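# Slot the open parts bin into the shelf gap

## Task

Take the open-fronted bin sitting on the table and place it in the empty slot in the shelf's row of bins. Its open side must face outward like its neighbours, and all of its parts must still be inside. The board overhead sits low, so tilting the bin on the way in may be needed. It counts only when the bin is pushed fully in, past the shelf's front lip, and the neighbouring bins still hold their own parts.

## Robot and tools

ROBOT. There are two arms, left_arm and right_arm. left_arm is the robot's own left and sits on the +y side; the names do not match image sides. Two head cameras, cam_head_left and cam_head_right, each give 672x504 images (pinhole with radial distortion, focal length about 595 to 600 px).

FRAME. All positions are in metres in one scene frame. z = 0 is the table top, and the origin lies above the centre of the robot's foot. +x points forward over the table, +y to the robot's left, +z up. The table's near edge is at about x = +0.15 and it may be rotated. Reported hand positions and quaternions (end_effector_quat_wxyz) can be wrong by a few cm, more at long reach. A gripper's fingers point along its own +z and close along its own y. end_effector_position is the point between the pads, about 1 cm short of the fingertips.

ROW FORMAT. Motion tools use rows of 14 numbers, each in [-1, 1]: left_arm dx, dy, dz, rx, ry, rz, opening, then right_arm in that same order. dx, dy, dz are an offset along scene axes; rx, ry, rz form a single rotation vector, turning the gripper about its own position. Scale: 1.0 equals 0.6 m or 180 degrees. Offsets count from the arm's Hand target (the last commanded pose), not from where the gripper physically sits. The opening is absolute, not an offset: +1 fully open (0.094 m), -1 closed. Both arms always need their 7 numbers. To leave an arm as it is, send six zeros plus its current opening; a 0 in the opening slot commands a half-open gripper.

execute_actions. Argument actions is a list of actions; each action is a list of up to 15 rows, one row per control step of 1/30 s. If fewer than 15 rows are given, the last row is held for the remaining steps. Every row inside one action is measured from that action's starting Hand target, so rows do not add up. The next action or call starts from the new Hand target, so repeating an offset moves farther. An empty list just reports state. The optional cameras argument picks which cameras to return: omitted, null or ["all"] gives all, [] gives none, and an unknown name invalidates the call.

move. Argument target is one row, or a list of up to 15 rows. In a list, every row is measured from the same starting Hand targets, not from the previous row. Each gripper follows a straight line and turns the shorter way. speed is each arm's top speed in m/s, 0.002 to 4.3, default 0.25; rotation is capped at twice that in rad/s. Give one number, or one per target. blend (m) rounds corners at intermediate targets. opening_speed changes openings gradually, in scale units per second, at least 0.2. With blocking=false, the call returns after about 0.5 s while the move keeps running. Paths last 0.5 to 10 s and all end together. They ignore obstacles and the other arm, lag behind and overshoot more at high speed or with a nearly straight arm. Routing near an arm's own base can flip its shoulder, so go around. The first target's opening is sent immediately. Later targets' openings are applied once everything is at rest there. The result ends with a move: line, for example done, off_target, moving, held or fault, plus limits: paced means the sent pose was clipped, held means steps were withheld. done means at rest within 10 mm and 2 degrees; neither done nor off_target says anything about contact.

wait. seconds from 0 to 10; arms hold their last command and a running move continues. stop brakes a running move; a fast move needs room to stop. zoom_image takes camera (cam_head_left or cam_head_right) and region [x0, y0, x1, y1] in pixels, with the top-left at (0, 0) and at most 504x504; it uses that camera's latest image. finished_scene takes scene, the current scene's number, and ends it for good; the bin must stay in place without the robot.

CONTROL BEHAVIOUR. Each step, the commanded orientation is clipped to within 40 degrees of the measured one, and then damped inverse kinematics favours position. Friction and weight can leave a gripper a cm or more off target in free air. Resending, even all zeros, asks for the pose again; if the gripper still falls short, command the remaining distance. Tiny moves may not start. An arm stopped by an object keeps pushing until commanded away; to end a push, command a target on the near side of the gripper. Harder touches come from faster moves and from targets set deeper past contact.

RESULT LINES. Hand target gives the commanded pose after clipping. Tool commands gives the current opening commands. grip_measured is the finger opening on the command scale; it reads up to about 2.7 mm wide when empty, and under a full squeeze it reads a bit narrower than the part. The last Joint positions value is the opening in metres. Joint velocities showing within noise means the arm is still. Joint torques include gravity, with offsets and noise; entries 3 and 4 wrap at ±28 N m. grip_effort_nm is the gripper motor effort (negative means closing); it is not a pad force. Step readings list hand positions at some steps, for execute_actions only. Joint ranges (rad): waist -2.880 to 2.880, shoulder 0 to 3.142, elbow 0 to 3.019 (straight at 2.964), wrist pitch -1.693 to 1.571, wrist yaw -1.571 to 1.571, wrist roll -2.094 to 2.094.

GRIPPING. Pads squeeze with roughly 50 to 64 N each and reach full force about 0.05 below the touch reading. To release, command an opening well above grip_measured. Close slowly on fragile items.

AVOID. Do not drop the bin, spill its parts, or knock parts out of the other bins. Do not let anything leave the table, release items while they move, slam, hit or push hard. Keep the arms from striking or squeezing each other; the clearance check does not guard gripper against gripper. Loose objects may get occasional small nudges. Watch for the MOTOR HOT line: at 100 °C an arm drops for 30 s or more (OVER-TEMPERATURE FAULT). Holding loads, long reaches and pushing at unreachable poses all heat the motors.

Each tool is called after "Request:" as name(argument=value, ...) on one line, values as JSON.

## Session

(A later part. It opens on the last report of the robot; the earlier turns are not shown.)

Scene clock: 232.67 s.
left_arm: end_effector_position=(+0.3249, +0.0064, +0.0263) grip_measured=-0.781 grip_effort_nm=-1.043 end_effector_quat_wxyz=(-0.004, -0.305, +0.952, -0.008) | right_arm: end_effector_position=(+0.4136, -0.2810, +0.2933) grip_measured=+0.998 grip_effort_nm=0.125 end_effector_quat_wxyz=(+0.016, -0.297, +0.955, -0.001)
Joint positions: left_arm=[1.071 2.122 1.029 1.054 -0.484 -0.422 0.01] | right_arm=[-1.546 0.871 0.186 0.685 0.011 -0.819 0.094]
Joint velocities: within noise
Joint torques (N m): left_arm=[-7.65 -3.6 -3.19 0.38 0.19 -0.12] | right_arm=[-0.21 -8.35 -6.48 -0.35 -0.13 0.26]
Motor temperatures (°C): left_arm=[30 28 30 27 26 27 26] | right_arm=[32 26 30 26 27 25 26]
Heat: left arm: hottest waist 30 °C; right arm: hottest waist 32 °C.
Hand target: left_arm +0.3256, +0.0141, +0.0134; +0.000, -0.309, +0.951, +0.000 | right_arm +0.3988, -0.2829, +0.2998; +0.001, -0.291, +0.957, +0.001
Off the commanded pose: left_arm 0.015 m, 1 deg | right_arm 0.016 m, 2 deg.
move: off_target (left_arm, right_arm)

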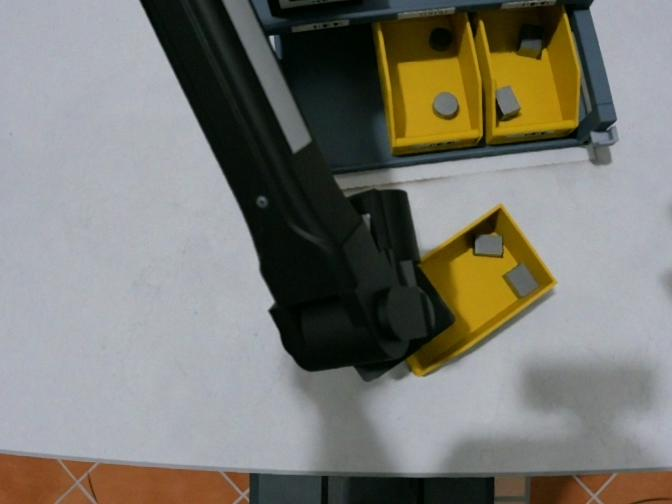

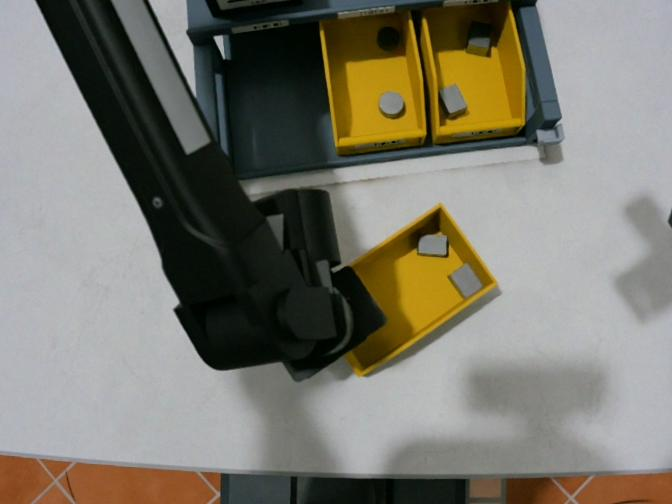

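Request:
move(target=[0.0, 0.0, 0.0, 0, 0, 0, -0.5, 0, 0, 0, 0, 0, 0, 1], speed=0.05, opening_speed=0.5)

Scene clock: 234.70 s.
left_arm: end_effector_position=(+0.3297, +0.0097, +0.0171) grip_measured=-0.502 grip_effort_nm=0.085 end_effector_quat_wxyz=(+0.003, -0.308, +0.951, -0.004) | right_arm: end_effector_position=(+0.4136, -0.2810, +0.2933) grip_measured=+0.998 grip_effort_nm=0.120 end_effector_quat_wxyz=(+0.016, -0.297, +0.955, -0.001)
Joint positions: left_arm=[1.08 2.127 1.052 1.049 -0.483 -0.422 0.023] | right_arm=[-1.546 0.871 0.186 0.685 0.011 -0.819 0.094]
Joint velocities: within noise
Joint torques (N m): left_arm=[-8.47 -4.07 -4.93 0.65 0.11 -0.16] | right_arm=[0.15 -8 -6.57 -0.23 -0.11 0.3]
Motor temperatures (°C): left_arm=[30 28 30 27 26 27 26] | right_arm=[32 26 30 26 27 25 26]
Heat: left arm: hottest waist 30 °C; right arm: hottest waist 32 °C.
Hand target: left_arm +0.3258, +0.0140, +0.0134; +0.000, -0.309, +0.951, +0.000 | right_arm +0.3988, -0.2829, +0.2998; +0.001, -0.291, +0.957, +0.001
Off the commanded pose: left_arm 0.007 m, 1 deg | right_arm 0.016 m, 2 deg.
move: off_target (right_arm)

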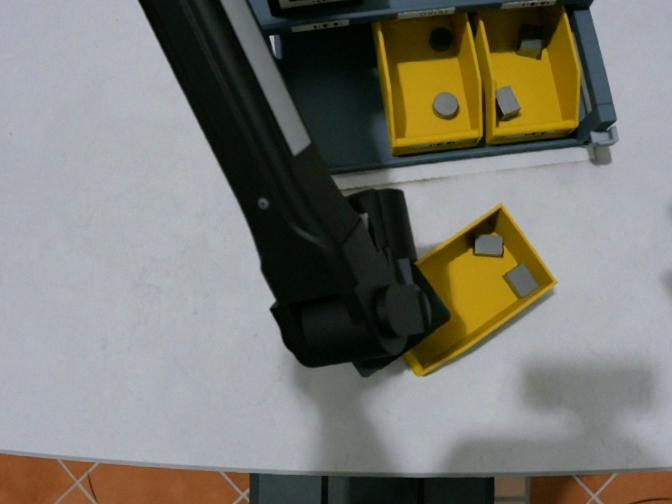

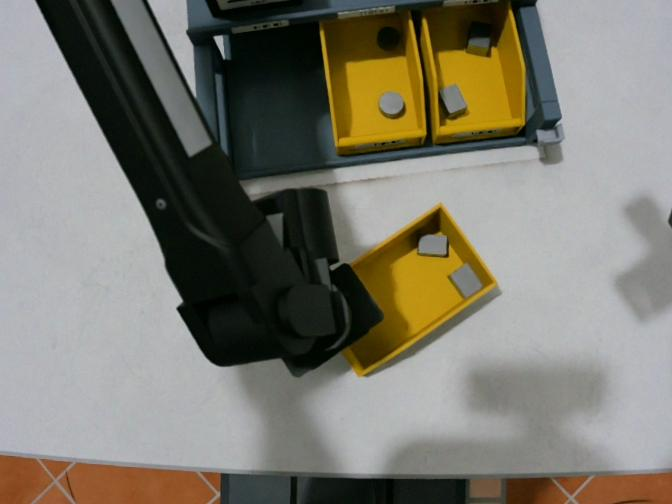

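Request:
move(target=[0.0, 0.0, 0.0, 0, 0, 0, -0.95, 0, 0, 0, 0, 0, 0, 1], speed=0.05, opening_speed=0.5, cameras=[])

Request:
move(target=[0.0, 0.0, 0.14, 0, 0, 0, -0.95, 0, 0, 0, 0, 0, 0, 1], speed=0.06)

Request:
zoom_image(camera="cam_head_right", region=[300, 160, 540, 400])

Scene clock: 237.07 s.
left_arm: end_effector_position=(+0.3293, +0.0094, +0.0171) grip_measured=-0.777 grip_effort_nm=-1.048 end_effector_quat_wxyz=(+0.002, -0.307, +0.952, -0.005) | right_arm: end_effector_position=(+0.4136, -0.2810, +0.2933) grip_measured=+0.998 grip_effort_nm=0.120 end_effector_quat_wxyz=(+0.016, -0.297, +0.955, -0.001)
Joint positions: left_arm=[1.08 2.127 1.052 1.048 -0.482 -0.422 0.01] | right_arm=[-1.546 0.871 0.186 0.685 0.011 -0.819 0.094]
Joint velocities: within noise
Joint torques (N m): left_arm=[-8.53 -4.31 -4.86 0.68 0.11 -0.17] | right_arm=[0.09 -8.23 -6.39 -0.21 -0.13 0.27]
Motor temperatures (°C): left_arm=[29 28 29 27 26 27 26] | right_arm=[32 26 30 26 27 25 26]
Heat: left arm: hottest waist 29 °C; right arm: hottest waist 32 °C.
Hand target: left_arm +0.3258, +0.0140, +0.0134; +0.000, -0.309, +0.951, +0.000 | right_arm +0.3988, -0.2829, +0.2998; +0.001, -0.291, +0.957, +0.001
Off the commanded pose: left_arm 0.007 m, 1 deg | right_arm 0.016 m, 2 deg.
move: off_target (right_arm)
No camera images: "cameras" was empty.

Scene clock: 238.93 s.
left_arm: end_effector_position=(+0.3367, +0.0301, +0.0700) grip_measured=-0.779 grip_effort_nm=-1.048 end_effector_quat_wxyz=(+0.018, -0.315, +0.949, +0.020) | right_arm: end_effector_position=(+0.4136, -0.2810, +0.2933) grip_measured=+0.998 grip_effort_nm=0.120 end_effector_quat_wxyz=(+0.016, -0.297, +0.955, -0.001)
Joint positions: left_arm=[1.047 2.048 0.894 1.158 -0.568 -0.422 0.01] | right_arm=[-1.546 0.871 0.186 0.685 0.011 -0.819 0.094]
Joint velocities: within noise
Joint torques (N m): left_arm=[-11.75 -5.71 -9.5 1.42 0.25 -0.21] | right_arm=[0.09 -7.82 -6.54 -0.21 -0.15 0.27]
Motor temperatures (°C): left_arm=[30 28 30 27 26 27 26] | right_arm=[32 26 30 26 27 25 26]
Heat: left arm: hottest waist 30 °C; right arm: hottest waist 32 °C.
Hand target: left_arm +0.3258, +0.0140, +0.0974; +0.000, -0.309, +0.951, +0.000 | right_arm +0.3988, -0.2829, +0.2998; +0.001, -0.291, +0.957, +0.001
Off the commanded pose: left_arm 0.034 m, 3 deg | right_arm 0.016 m, 2 deg.
move: off_target (left_arm, right_arm)

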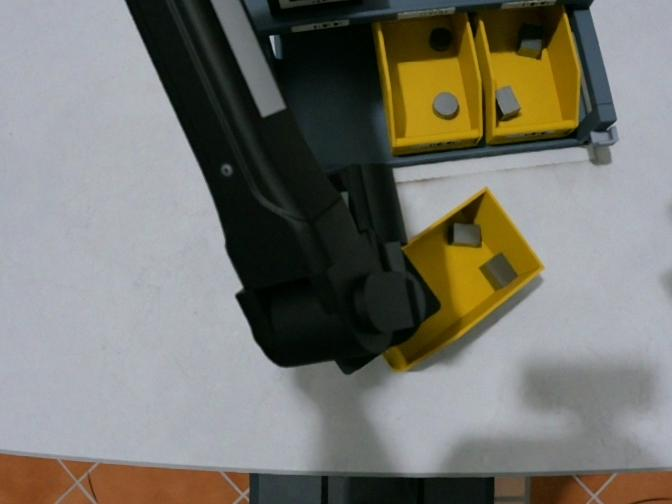

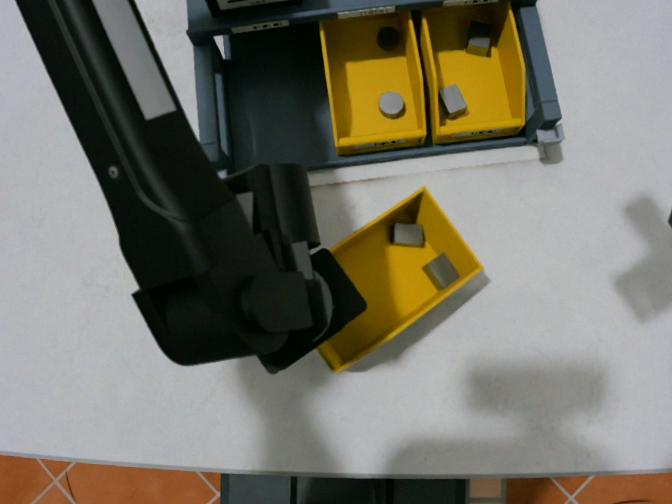

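Scaled by 2.100.

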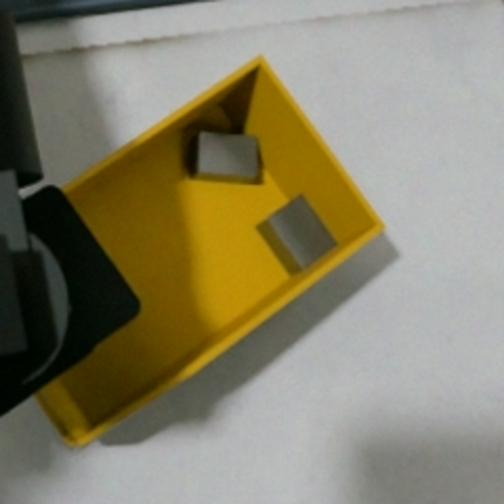

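Request:
zoom_image(camera="cam_head_left", region=[430, 170, 560, 300])

Request:
zoom_image(camera="cam_head_right", region=[370, 170, 500, 300])

Scaled by 3.877.

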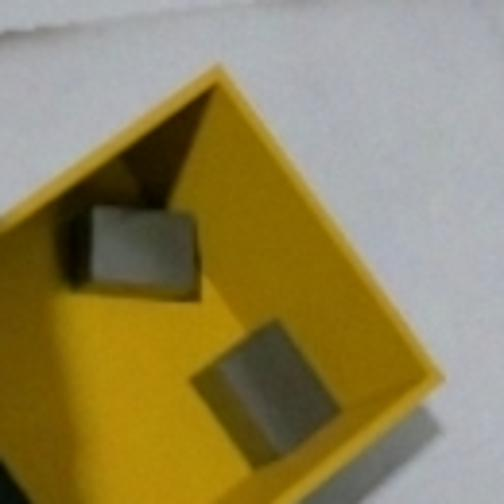

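Scaled by 3.877.

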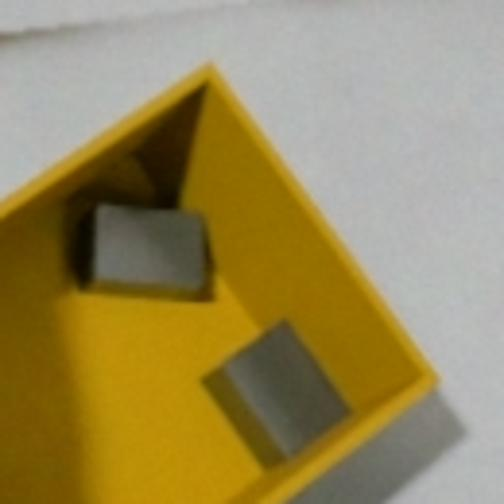

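Request:
move(target=[0.0, 0.0, 0.06, 0, 0, 0, -0.95, 0, 0, 0, 0, 0, 0, 1], speed=0.06)

Request:
zoom_image(camera="cam_head_left", region=[430, 170, 560, 300])

Request:
zoom_image(camera="cam_head_right", region=[370, 170, 500, 300])

Scene clock: 242.90 s.
left_arm: end_effector_position=(+0.3357, +0.0267, +0.1067) grip_measured=-0.779 grip_effort_nm=-1.043 end_effector_quat_wxyz=(+0.017, -0.314, +0.949, +0.020) | right_arm: end_effector_position=(+0.4136, -0.2810, +0.2933) grip_measured=+0.998 grip_effort_nm=0.125 end_effector_quat_wxyz=(+0.016, -0.297, +0.955, -0.001)
Joint positions: left_arm=[1.001 2.014 0.805 1.21 -0.612 -0.422 0.01] | right_arm=[-1.546 0.871 0.186 0.685 0.011 -0.819 0.094]
Joint velocities: within noise
Joint torques (N m): left_arm=[-11.63 -5.95 -9.46 1.25 0.23 -0.25] | right_arm=[0.32 -8 -6.53 -0.21 -0.15 0.29]
Motor temperatures (°C): left_arm=[30 28 30 27 26 27 26] | right_arm=[32 26 30 26 27 25 26]
Heat: left arm: hottest waist 30 °C; right arm: hottest waist 32 °C.
Hand target: left_arm +0.3257, +0.0142, +0.1334; +0.000, -0.309, +0.951, +0.000 | right_arm +0.3988, -0.2829, +0.2998; +0.001, -0.291, +0.957, +0.001
Off the commanded pose: left_arm 0.031 m, 3 deg | right_arm 0.016 m, 2 deg.
move: off_target (left_arm, right_arm)

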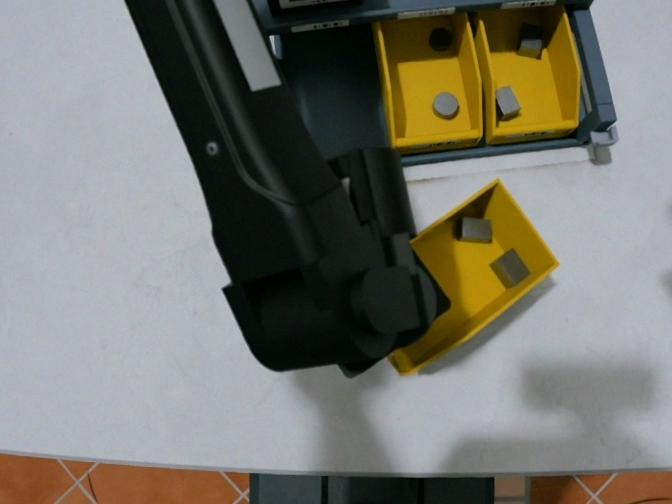

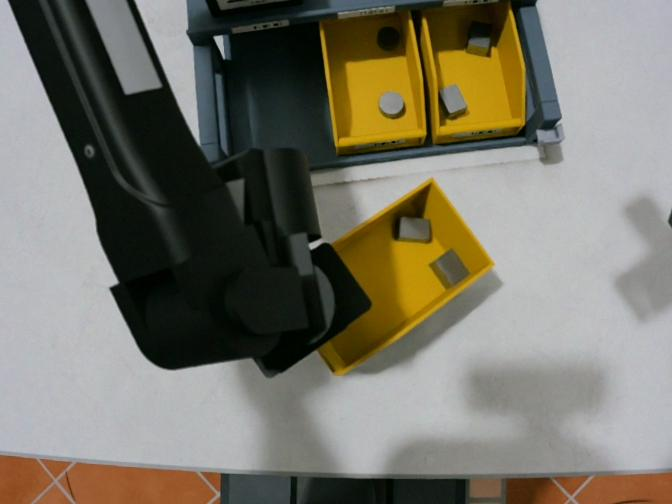

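Scaled by 3.877.

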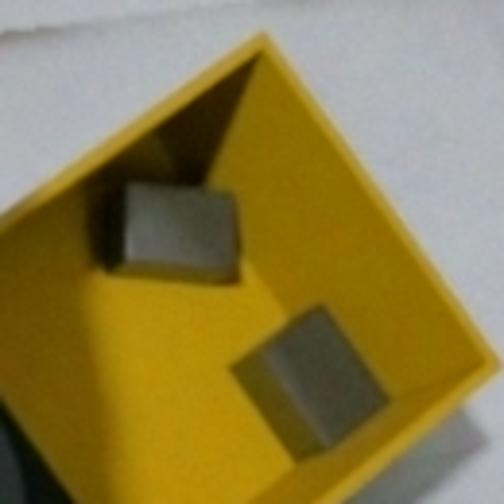

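Scaled by 3.877.

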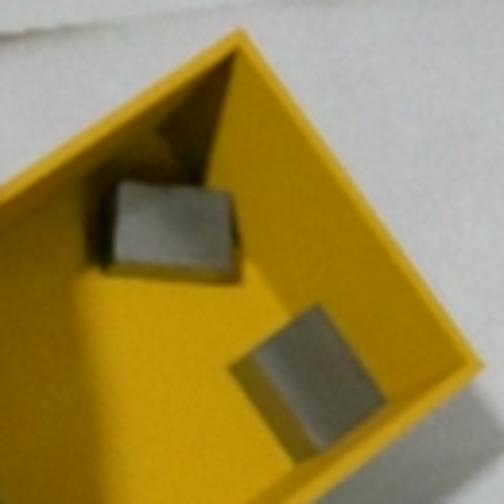

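Request:
move(target=[-0.0807, 0.0503, 0.0, 0, 0, 0.338, -0.95, 0, 0, 0, 0, 0, 0, 1], speed=0.15)

Request:
zoom_image(camera="cam_head_left", region=[240, 100, 480, 340])

Request:
zoom_image(camera="cam_head_right", region=[180, 100, 420, 340])

Scene clock: 260.30 s.
left_arm: end_effector_position=(+0.2964, +0.0376, +0.1134) grip_measured=-0.779 grip_effort_nm=-1.048 end_effector_quat_wxyz=(+0.018, -0.751, +0.660, -0.009) | right_arm: end_effector_position=(+0.4136, -0.2810, +0.2933) grip_measured=+0.998 grip_effort_nm=0.120 end_effector_quat_wxyz=(+0.016, -0.297, +0.955, -0.001)
Joint positions: left_arm=[1.04 2.112 0.768 1.357 -0.537 -1.476 0.01] | right_arm=[-1.546 0.871 0.186 0.685 0.011 -0.819 0.094]
Joint velocities: within noise
Joint torques (N m): left_arm=[-8.35 -3.08 -10 1.74 0.19 -0.29] | right_arm=[-0.38 -7.94 -6.38 -0.28 -0.14 0.28]
Motor temperatures (°C): left_arm=[30 28 31 27 26 27 27] | right_arm=[32 26 30 26 27 25 26]
Heat: left arm: hottest elbow 31 °C; right arm: hottest waist 32 °C.
Hand target: left_arm +0.2773, +0.0443, +0.1334; +0.000, +0.748, -0.663, +0.000 | right_arm +0.3988, -0.2829, +0.2998; +0.001, -0.291, +0.957, +0.001
Off the commanded pose: left_arm 0.029 m, 2 deg | right_arm 0.016 m, 2 deg.
move: off_target (left_arm, right_arm)

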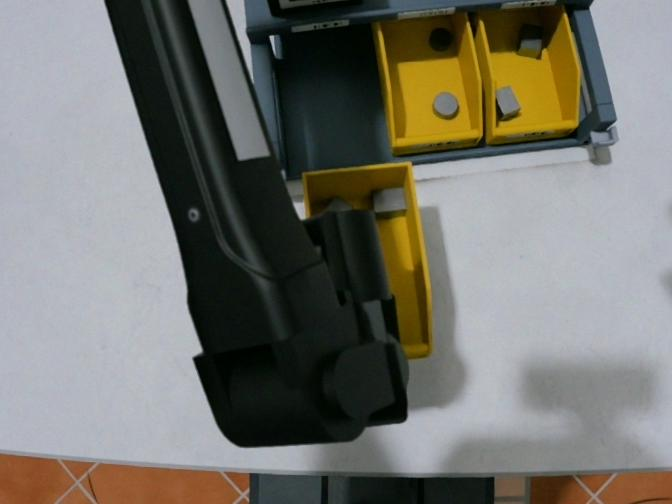

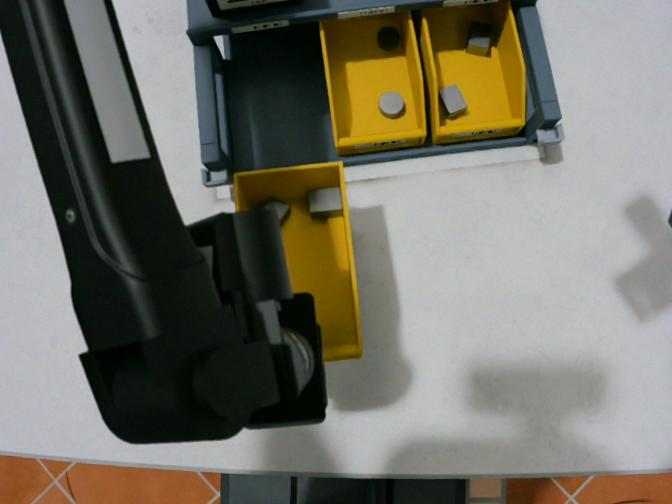

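Scaled by 2.100.

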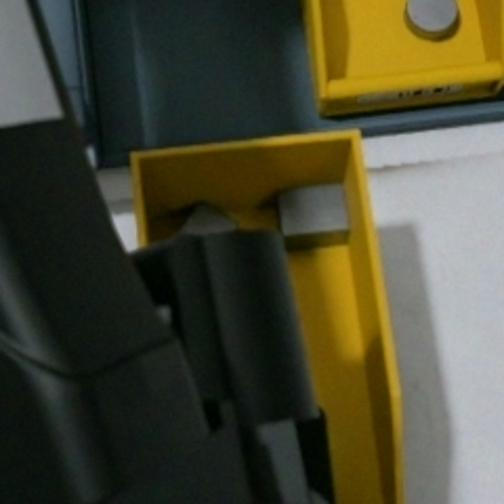

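Scaled by 2.100.

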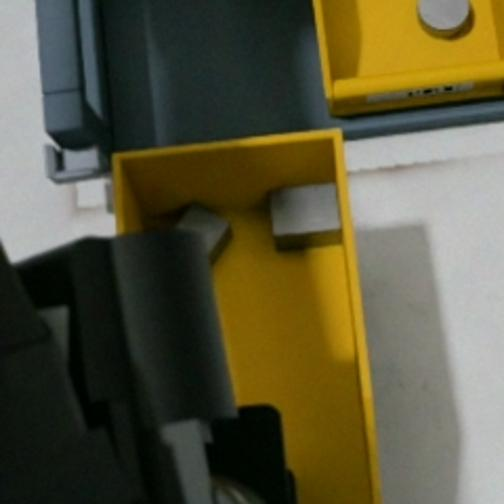

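Request:
move(target=[-0.003, 0.0217, -0.078, 0, 0, 0.01, -0.95, 0, 0, 0, 0, 0, 0, 1], speed=0.1)

Request:
zoom_image(camera="cam_head_left", region=[260, 100, 460, 300])

Request:
zoom_image(camera="cam_head_right", region=[200, 100, 400, 300])

Scene clock: 266.20 s.
left_arm: end_effector_position=(+0.2758, +0.0617, +0.0841) grip_measured=-0.779 grip_effort_nm=-1.048 end_effector_quat_wxyz=(+0.005, -0.754, +0.656, +0.004) | right_arm: end_effector_position=(+0.4136, -0.2810, +0.2933) grip_measured=+0.998 grip_effort_nm=0.125 end_effector_quat_wxyz=(+0.016, -0.297, +0.955, -0.001)
Joint positions: left_arm=[1.125 2.141 0.809 1.303 -0.457 -1.506 0.01] | right_arm=[-1.546 0.871 0.186 0.685 0.011 -0.819 0.094]
Joint velocities: within noise
Joint torques (N m): left_arm=[-7.88 -3.43 -6.16 1.03 0.18 -0.26] | right_arm=[0.03 -8.18 -6.41 -0.32 -0.16 0.27]
Motor temperatures (°C): left_arm=[30 28 30 27 26 27 27] | right_arm=[32 26 30 26 27 25 26]
Heat: left arm: hottest waist 30 °C; right arm: hottest waist 32 °C.
Hand target: left_arm +0.2754, +0.0571, +0.0866; +0.000, +0.759, -0.652, +0.000 | right_arm +0.3988, -0.2829, +0.2998; +0.001, -0.291, +0.957, +0.001
Off the commanded pose: left_arm 0.005 m, 1 deg | right_arm 0.016 m, 2 deg.
move: off_target (right_arm)

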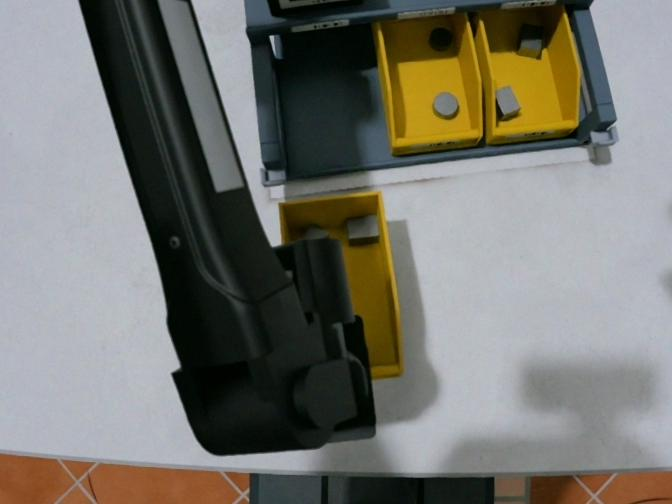

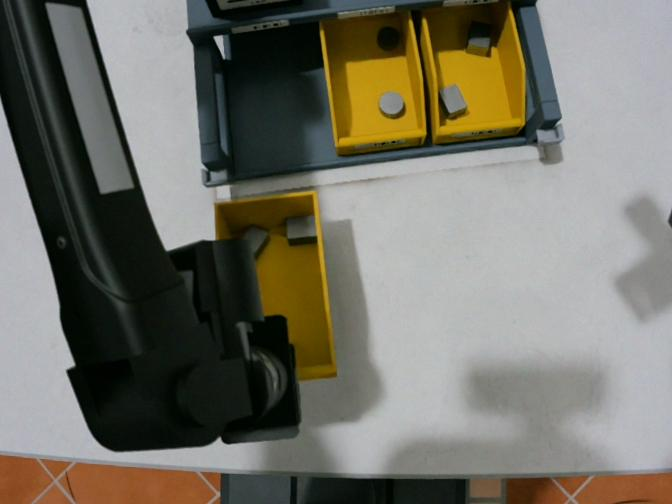

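Scaled by 2.520.

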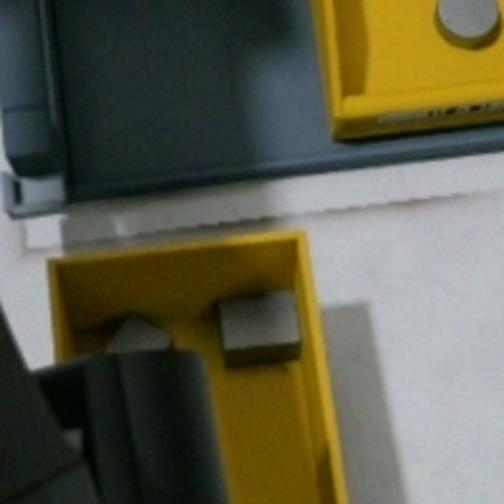

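Scaled by 2.520.

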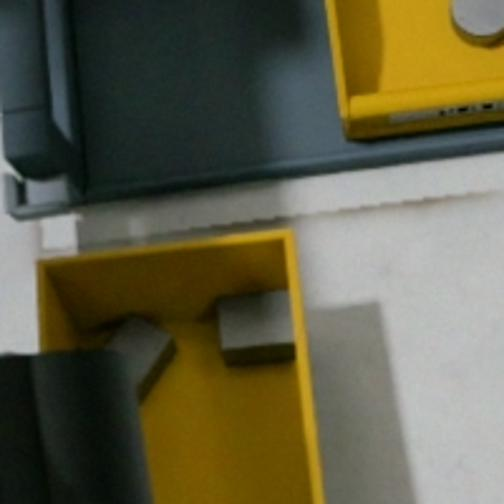

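Request:
move(target=[0.101, -0.01, 0.0, 0, 0, 0.004, -0.95, 0, 0, 0, 0, 0, 0, 1], speed=0.1)

Request:
zoom_image(camera="cam_head_left", region=[260, 60, 460, 260])

Request:
zoom_image(camera="cam_head_right", region=[200, 60, 400, 260])

Scene clock: 270.53 s.
left_arm: end_effector_position=(+0.3153, +0.0661, +0.0799) grip_measured=-0.779 grip_effort_nm=-1.043 end_effector_quat_wxyz=(-0.001, -0.758, +0.652, +0.022) | right_arm: end_effector_position=(+0.4136, -0.2810, +0.2933) grip_measured=+0.998 grip_effort_nm=0.125 end_effector_quat_wxyz=(+0.016, -0.297, +0.955, -0.001)
Joint positions: left_arm=[1.114 2.008 0.809 1.135 -0.489 -1.534 0.01] | right_arm=[-1.546 0.871 0.186 0.685 0.011 -0.819 0.094]
Joint velocities: within noise
Joint torques (N m): left_arm=[-9.99 -7.65 -6.02 1.01 0.03 -0.05] | right_arm=[0.03 -7.88 -6.37 -0.23 -0.16 0.29]
Motor temperatures (°C): left_arm=[30 28 30 27 26 27 27] | right_arm=[32 26 30 26 27 25 26]
Heat: left arm: hottest waist 30 °C; right arm: hottest waist 32 °C.
Hand target: left_arm +0.3363, +0.0512, +0.0866; +0.000, +0.763, -0.647, +0.001 | right_arm +0.3988, -0.2829, +0.2998; +0.001, -0.291, +0.957, +0.001
Off the commanded pose: left_arm 0.026 m, 3 deg | right_arm 0.016 m, 2 deg.
move: off_target (left_arm, right_arm)

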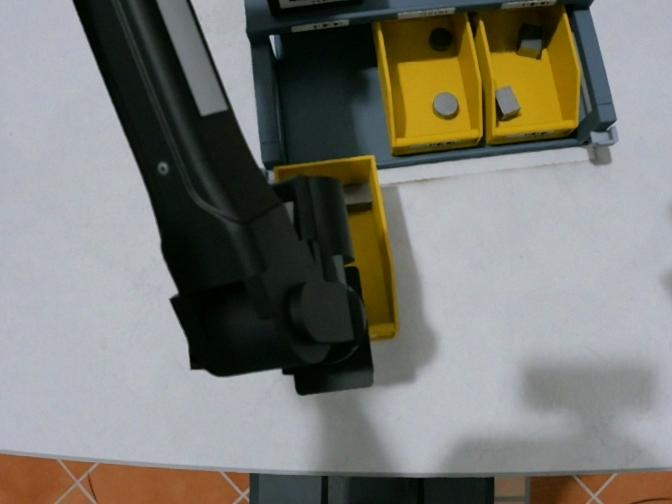

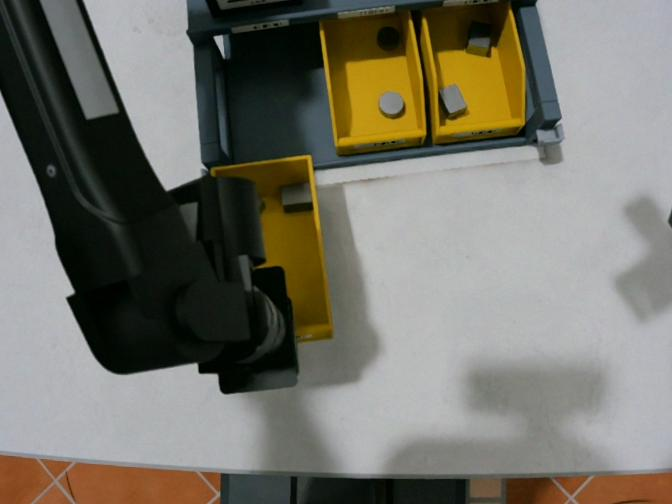

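Scaled by 2.520.

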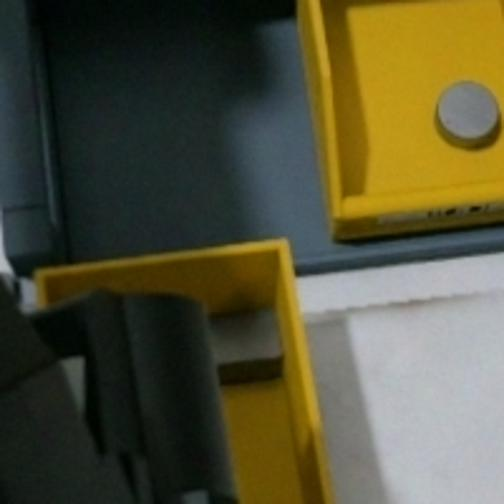

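Scaled by 2.520.

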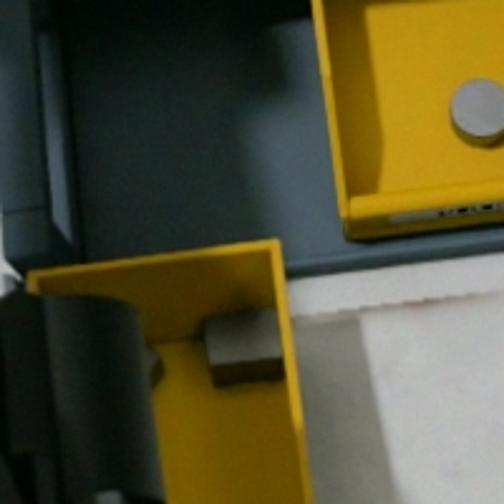

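Request:
move(target=[-0.089, -0.002, 0.009, 0, 0, -0.004, -0.95, 0, 0, 0, 0, 0, 0, 1], speed=0.1)

Request:
zoom_image(camera="cam_head_left", region=[260, 60, 460, 260])

Request:
zoom_image(camera="cam_head_right", region=[200, 60, 400, 260])

Scene clock: 275.80 s.
left_arm: end_effector_position=(+0.2759, +0.0591, +0.0855) grip_measured=-0.779 grip_effort_nm=-1.043 end_effector_quat_wxyz=(+0.002, -0.761, +0.648, +0.013) | right_arm: end_effector_position=(+0.4136, -0.2810, +0.2933) grip_measured=+0.998 grip_effort_nm=0.120 end_effector_quat_wxyz=(+0.016, -0.297, +0.955, -0.001)
Joint positions: left_arm=[1.114 2.131 0.809 1.277 -0.479 -1.534 0.01] | right_arm=[-1.546 0.871 0.186 0.685 0.011 -0.819 0.094]
Joint velocities: within noise
Joint torques (N m): left_arm=[-8.94 -3.9 -6.57 1.33 0.13 0.03] | right_arm=[0.09 -7.77 -6.52 -0.25 -0.15 0.29]
Motor temperatures (°C): left_arm=[30 28 30 27 26 27 27] | right_arm=[32 26 30 26 27 25 26]
Heat: left arm: hottest waist 30 °C; right arm: hottest waist 32 °C.
Hand target: left_arm +0.2827, +0.0499, +0.0920; +0.000, +0.759, -0.651, +0.001 | right_arm +0.3988, -0.2829, +0.2998; +0.001, -0.291, +0.957, +0.001
Off the commanded pose: left_arm 0.013 m, 2 deg | right_arm 0.016 m, 2 deg.
move: off_target (left_arm, right_arm)

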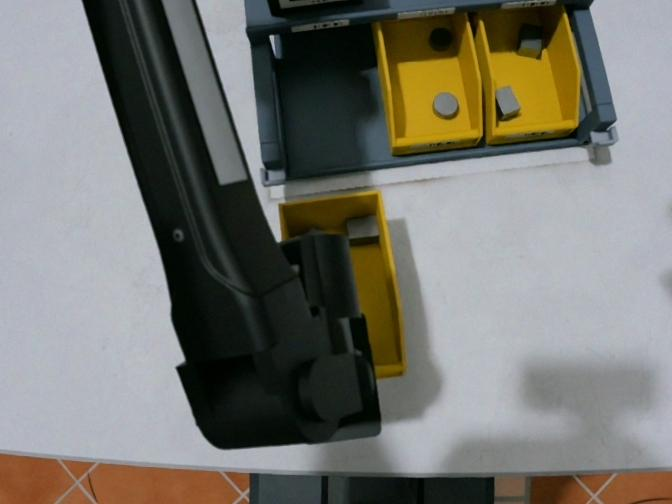

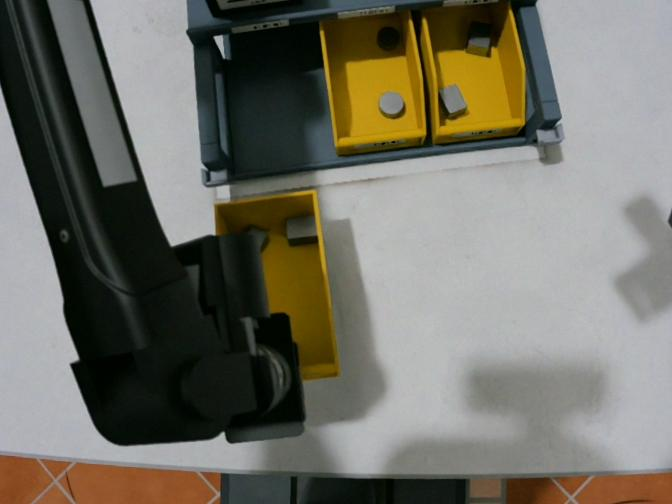

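Scaled by 2.520.

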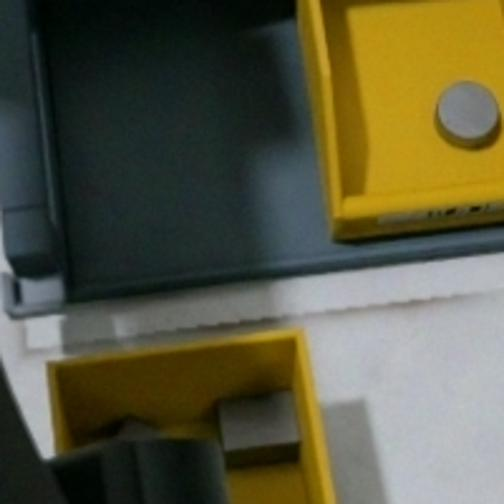

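Scaled by 2.520.

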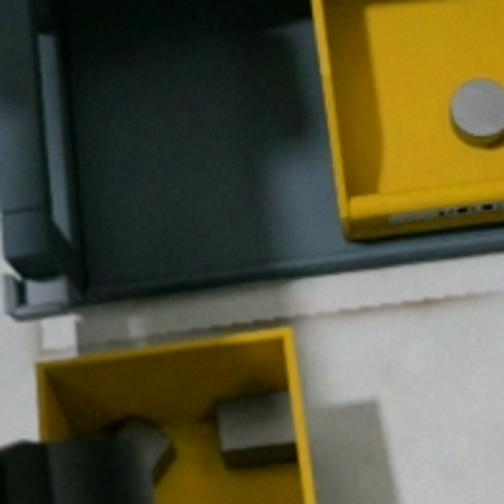

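Request:
move(target=[0.003, -0.03, 0.0, 0, 0, 0.0, -0.95, 0, 0, 0, 0, 0, 0, 1], speed=0.1)

Scene clock: 277.93 s.
left_arm: end_effector_position=(+0.2845, +0.0470, +0.0855) grip_measured=-0.779 grip_effort_nm=-1.048 end_effector_quat_wxyz=(+0.009, -0.763, +0.646, +0.008) | right_arm: end_effector_position=(+0.4136, -0.2810, +0.2933) grip_measured=+0.998 grip_effort_nm=0.125 end_effector_quat_wxyz=(+0.016, -0.297, +0.955, -0.001)
Joint positions: left_arm=[1.087 2.131 0.826 1.277 -0.508 -1.534 0.01] | right_arm=[-1.546 0.871 0.186 0.685 0.011 -0.819 0.094]
Joint velocities: within noise
Joint torques (N m): left_arm=[-10.46 -2.73 -5.89 0.96 -0.11 0.03] | right_arm=[0.09 -8 -6.48 -0.23 -0.14 0.27]
Motor temperatures (°C): left_arm=[30 28 30 27 26 27 27] | right_arm=[32 26 30 26 27 25 26]
Heat: left arm: hottest waist 30 °C; right arm: hottest waist 32 °C.
Hand target: left_arm +0.2845, +0.0321, +0.0920; +0.000, +0.759, -0.651, +0.000 | right_arm +0.3988, -0.2829, +0.2998; +0.001, -0.291, +0.957, +0.001
Off the commanded pose: left_arm 0.016 m, 2 deg | right_arm 0.016 m, 2 deg.
move: off_target (left_arm, right_arm)

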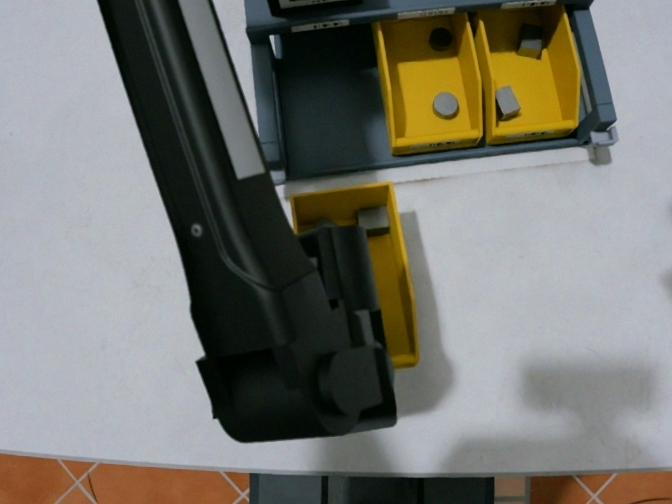

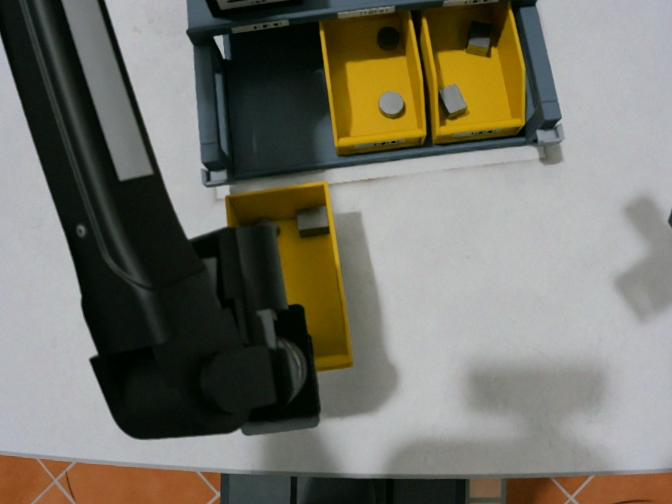

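Request:
zoom_image(camera="cam_head_left", region=[260, 60, 460, 260])

Request:
zoom_image(camera="cam_head_right", region=[200, 60, 400, 260])

Scaled by 2.520.

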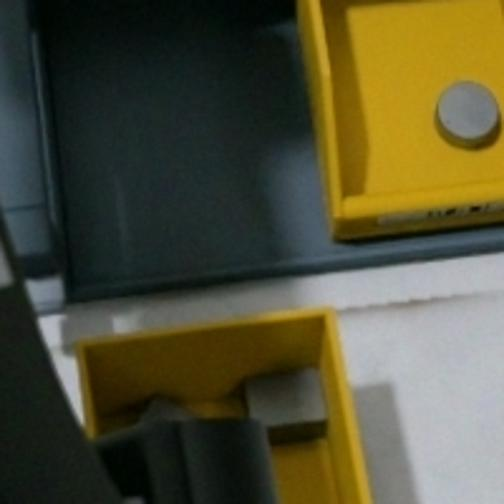

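Scaled by 2.520.

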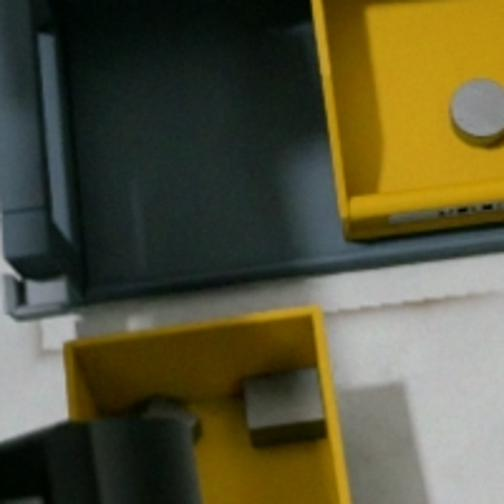

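Request:
move(target=[0.083, 0.011, 0.0, 0, 0, 0.0, -0.95, 0, 0, 0, 0, 0, 0, 1], speed=0.08)

Request:
zoom_image(camera="cam_head_left", region=[260, 60, 460, 260])

Request:
zoom_image(camera="cam_head_right", region=[200, 60, 400, 260])

Scene clock: 282.30 s.
left_arm: end_effector_position=(+0.3344, +0.0551, +0.0799) grip_measured=-0.779 grip_effort_nm=-1.048 end_effector_quat_wxyz=(+0.013, -0.764, +0.645, +0.009) | right_arm: end_effector_position=(+0.4136, -0.2810, +0.2933) grip_measured=+0.998 grip_effort_nm=0.120 end_effector_quat_wxyz=(+0.016, -0.297, +0.955, -0.001)
Joint positions: left_arm=[1.087 1.997 0.826 1.15 -0.514 -1.534 0.01] | right_arm=[-1.546 0.871 0.186 0.685 0.011 -0.819 0.094]
Joint velocities: within noise
Joint torques (N m): left_arm=[-10.46 -5.89 -6.78 0.83 -0.08 0.04] | right_arm=[-0.21 -8 -6.46 -0.28 -0.14 0.27]
Motor temperatures (°C): left_arm=[30 28 30 27 26 27 27] | right_arm=[32 26 30 26 27 25 26]
Heat: left arm: hottest waist 30 °C; right arm: hottest waist 32 °C.
Hand target: left_arm +0.3343, +0.0387, +0.0919; +0.000, +0.759, -0.651, +0.000 | right_arm +0.3988, -0.2829, +0.2998; +0.001, -0.291, +0.957, +0.001
Off the commanded pose: left_arm 0.020 m, 2 deg | right_arm 0.016 m, 2 deg.
move: off_target (left_arm, right_arm)

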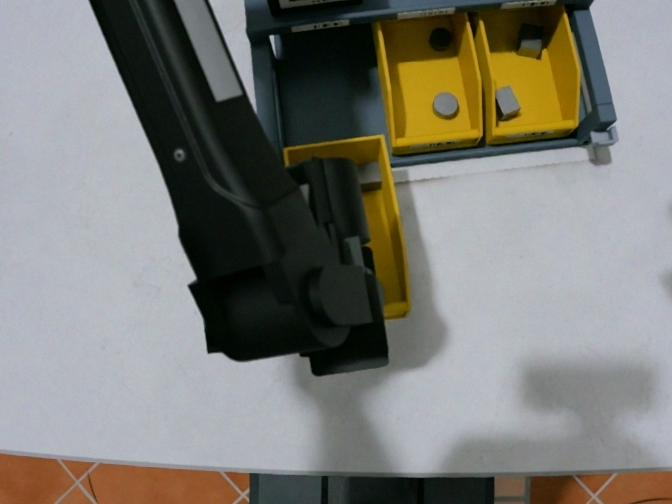

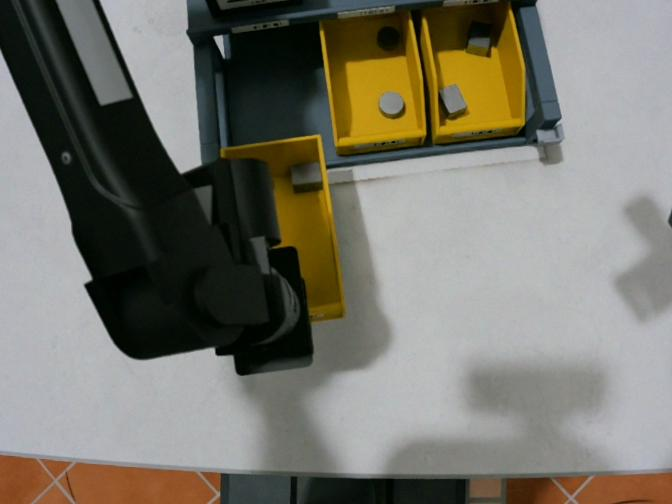

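Scaled by 2.520.

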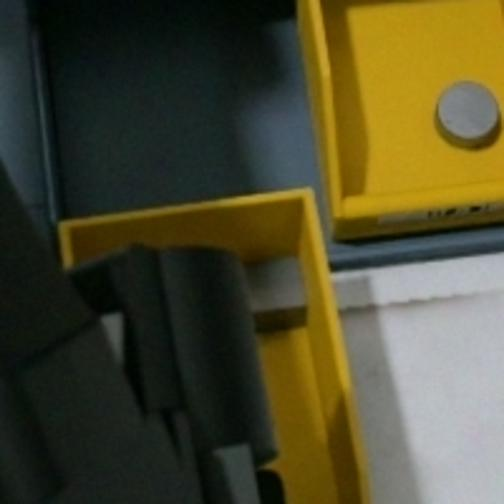

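Scaled by 2.520.

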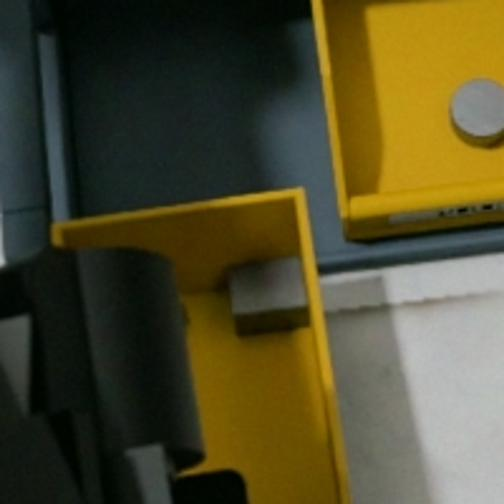

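Request:
move(target=[0.0, 0.0, 0.008, -0.033, -0.0044, -0.014, -0.95, 0, 0, 0, 0, 0, 0, 1], speed=0.08)

Request:
zoom_image(camera="cam_head_left", region=[260, 60, 460, 260])

Request:
zoom_image(camera="cam_head_right", region=[200, 60, 400, 260])

Scene clock: 287.60 s.
left_arm: end_effector_position=(+0.3464, +0.0352, +0.0805) grip_measured=-0.779 grip_effort_nm=-1.043 end_effector_quat_wxyz=(-0.021, -0.754, +0.655, -0.045) | right_arm: end_effector_position=(+0.4136, -0.2810, +0.2933) grip_measured=+0.998 grip_effort_nm=0.125 end_effector_quat_wxyz=(+0.016, -0.297, +0.955, -0.001)
Joint positions: left_arm=[1.087 1.984 0.826 1.149 -0.388 -1.501 0.01] | right_arm=[-1.546 0.871 0.186 0.685 0.011 -0.819 0.094]
Joint velocities: within noise
Joint torques (N m): left_arm=[-8 -6.18 -9.4 0.91 0.33 0.06] | right_arm=[-0.15 -7.77 -6.42 -0.18 -0.14 0.26]
Motor temperatures (°C): left_arm=[30 28 30 27 26 27 27] | right_arm=[32 26 30 26 27 25 26]
Heat: left arm: hottest waist 30 °C; right arm: hottest waist 32 °C.
Hand target: left_arm +0.3345, +0.0385, +0.0968; +0.035, +0.743, -0.667, +0.040 | right_arm +0.3988, -0.2829, +0.2998; +0.001, -0.291, +0.957, +0.001
Off the commanded pose: left_arm 0.021 m, 3 deg | right_arm 0.016 m, 2 deg.
move: off_target (left_arm, right_arm)

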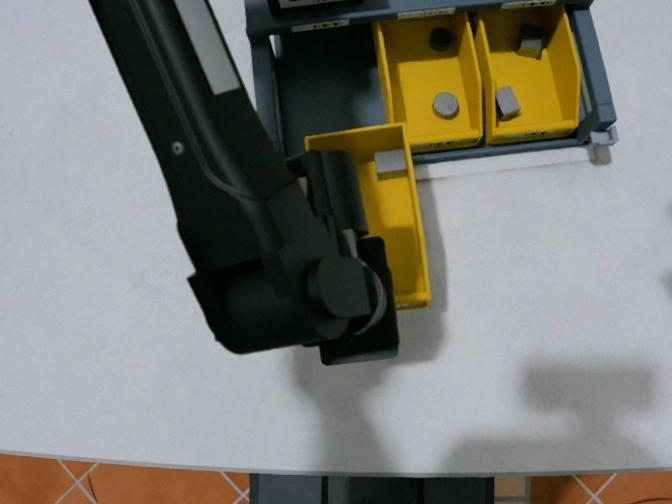

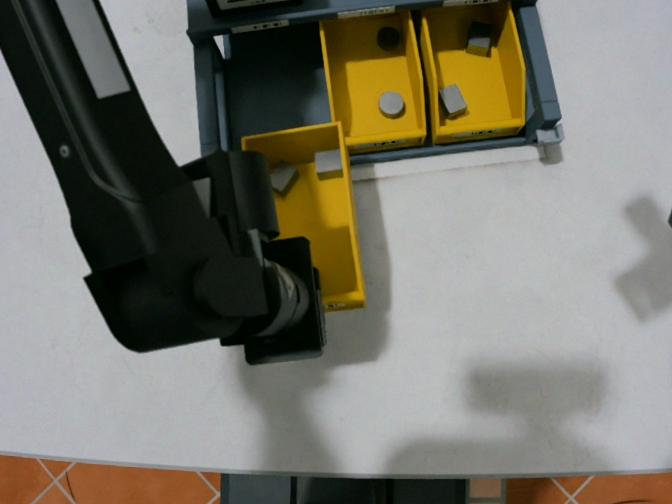

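Scaled by 2.520.

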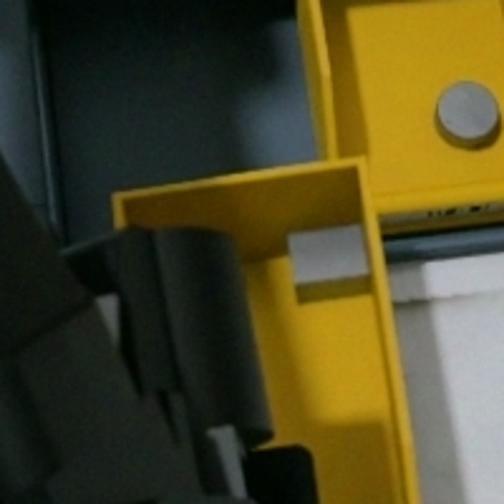

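Scaled by 2.520.

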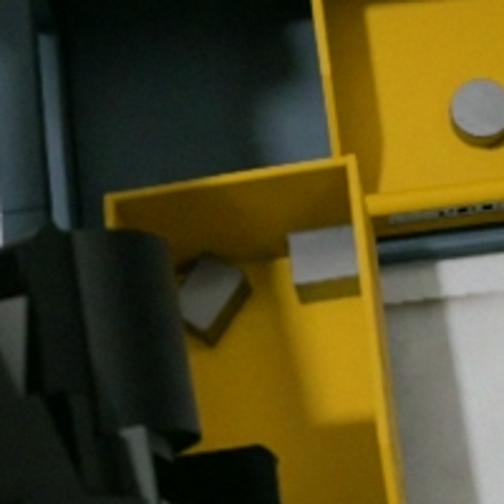

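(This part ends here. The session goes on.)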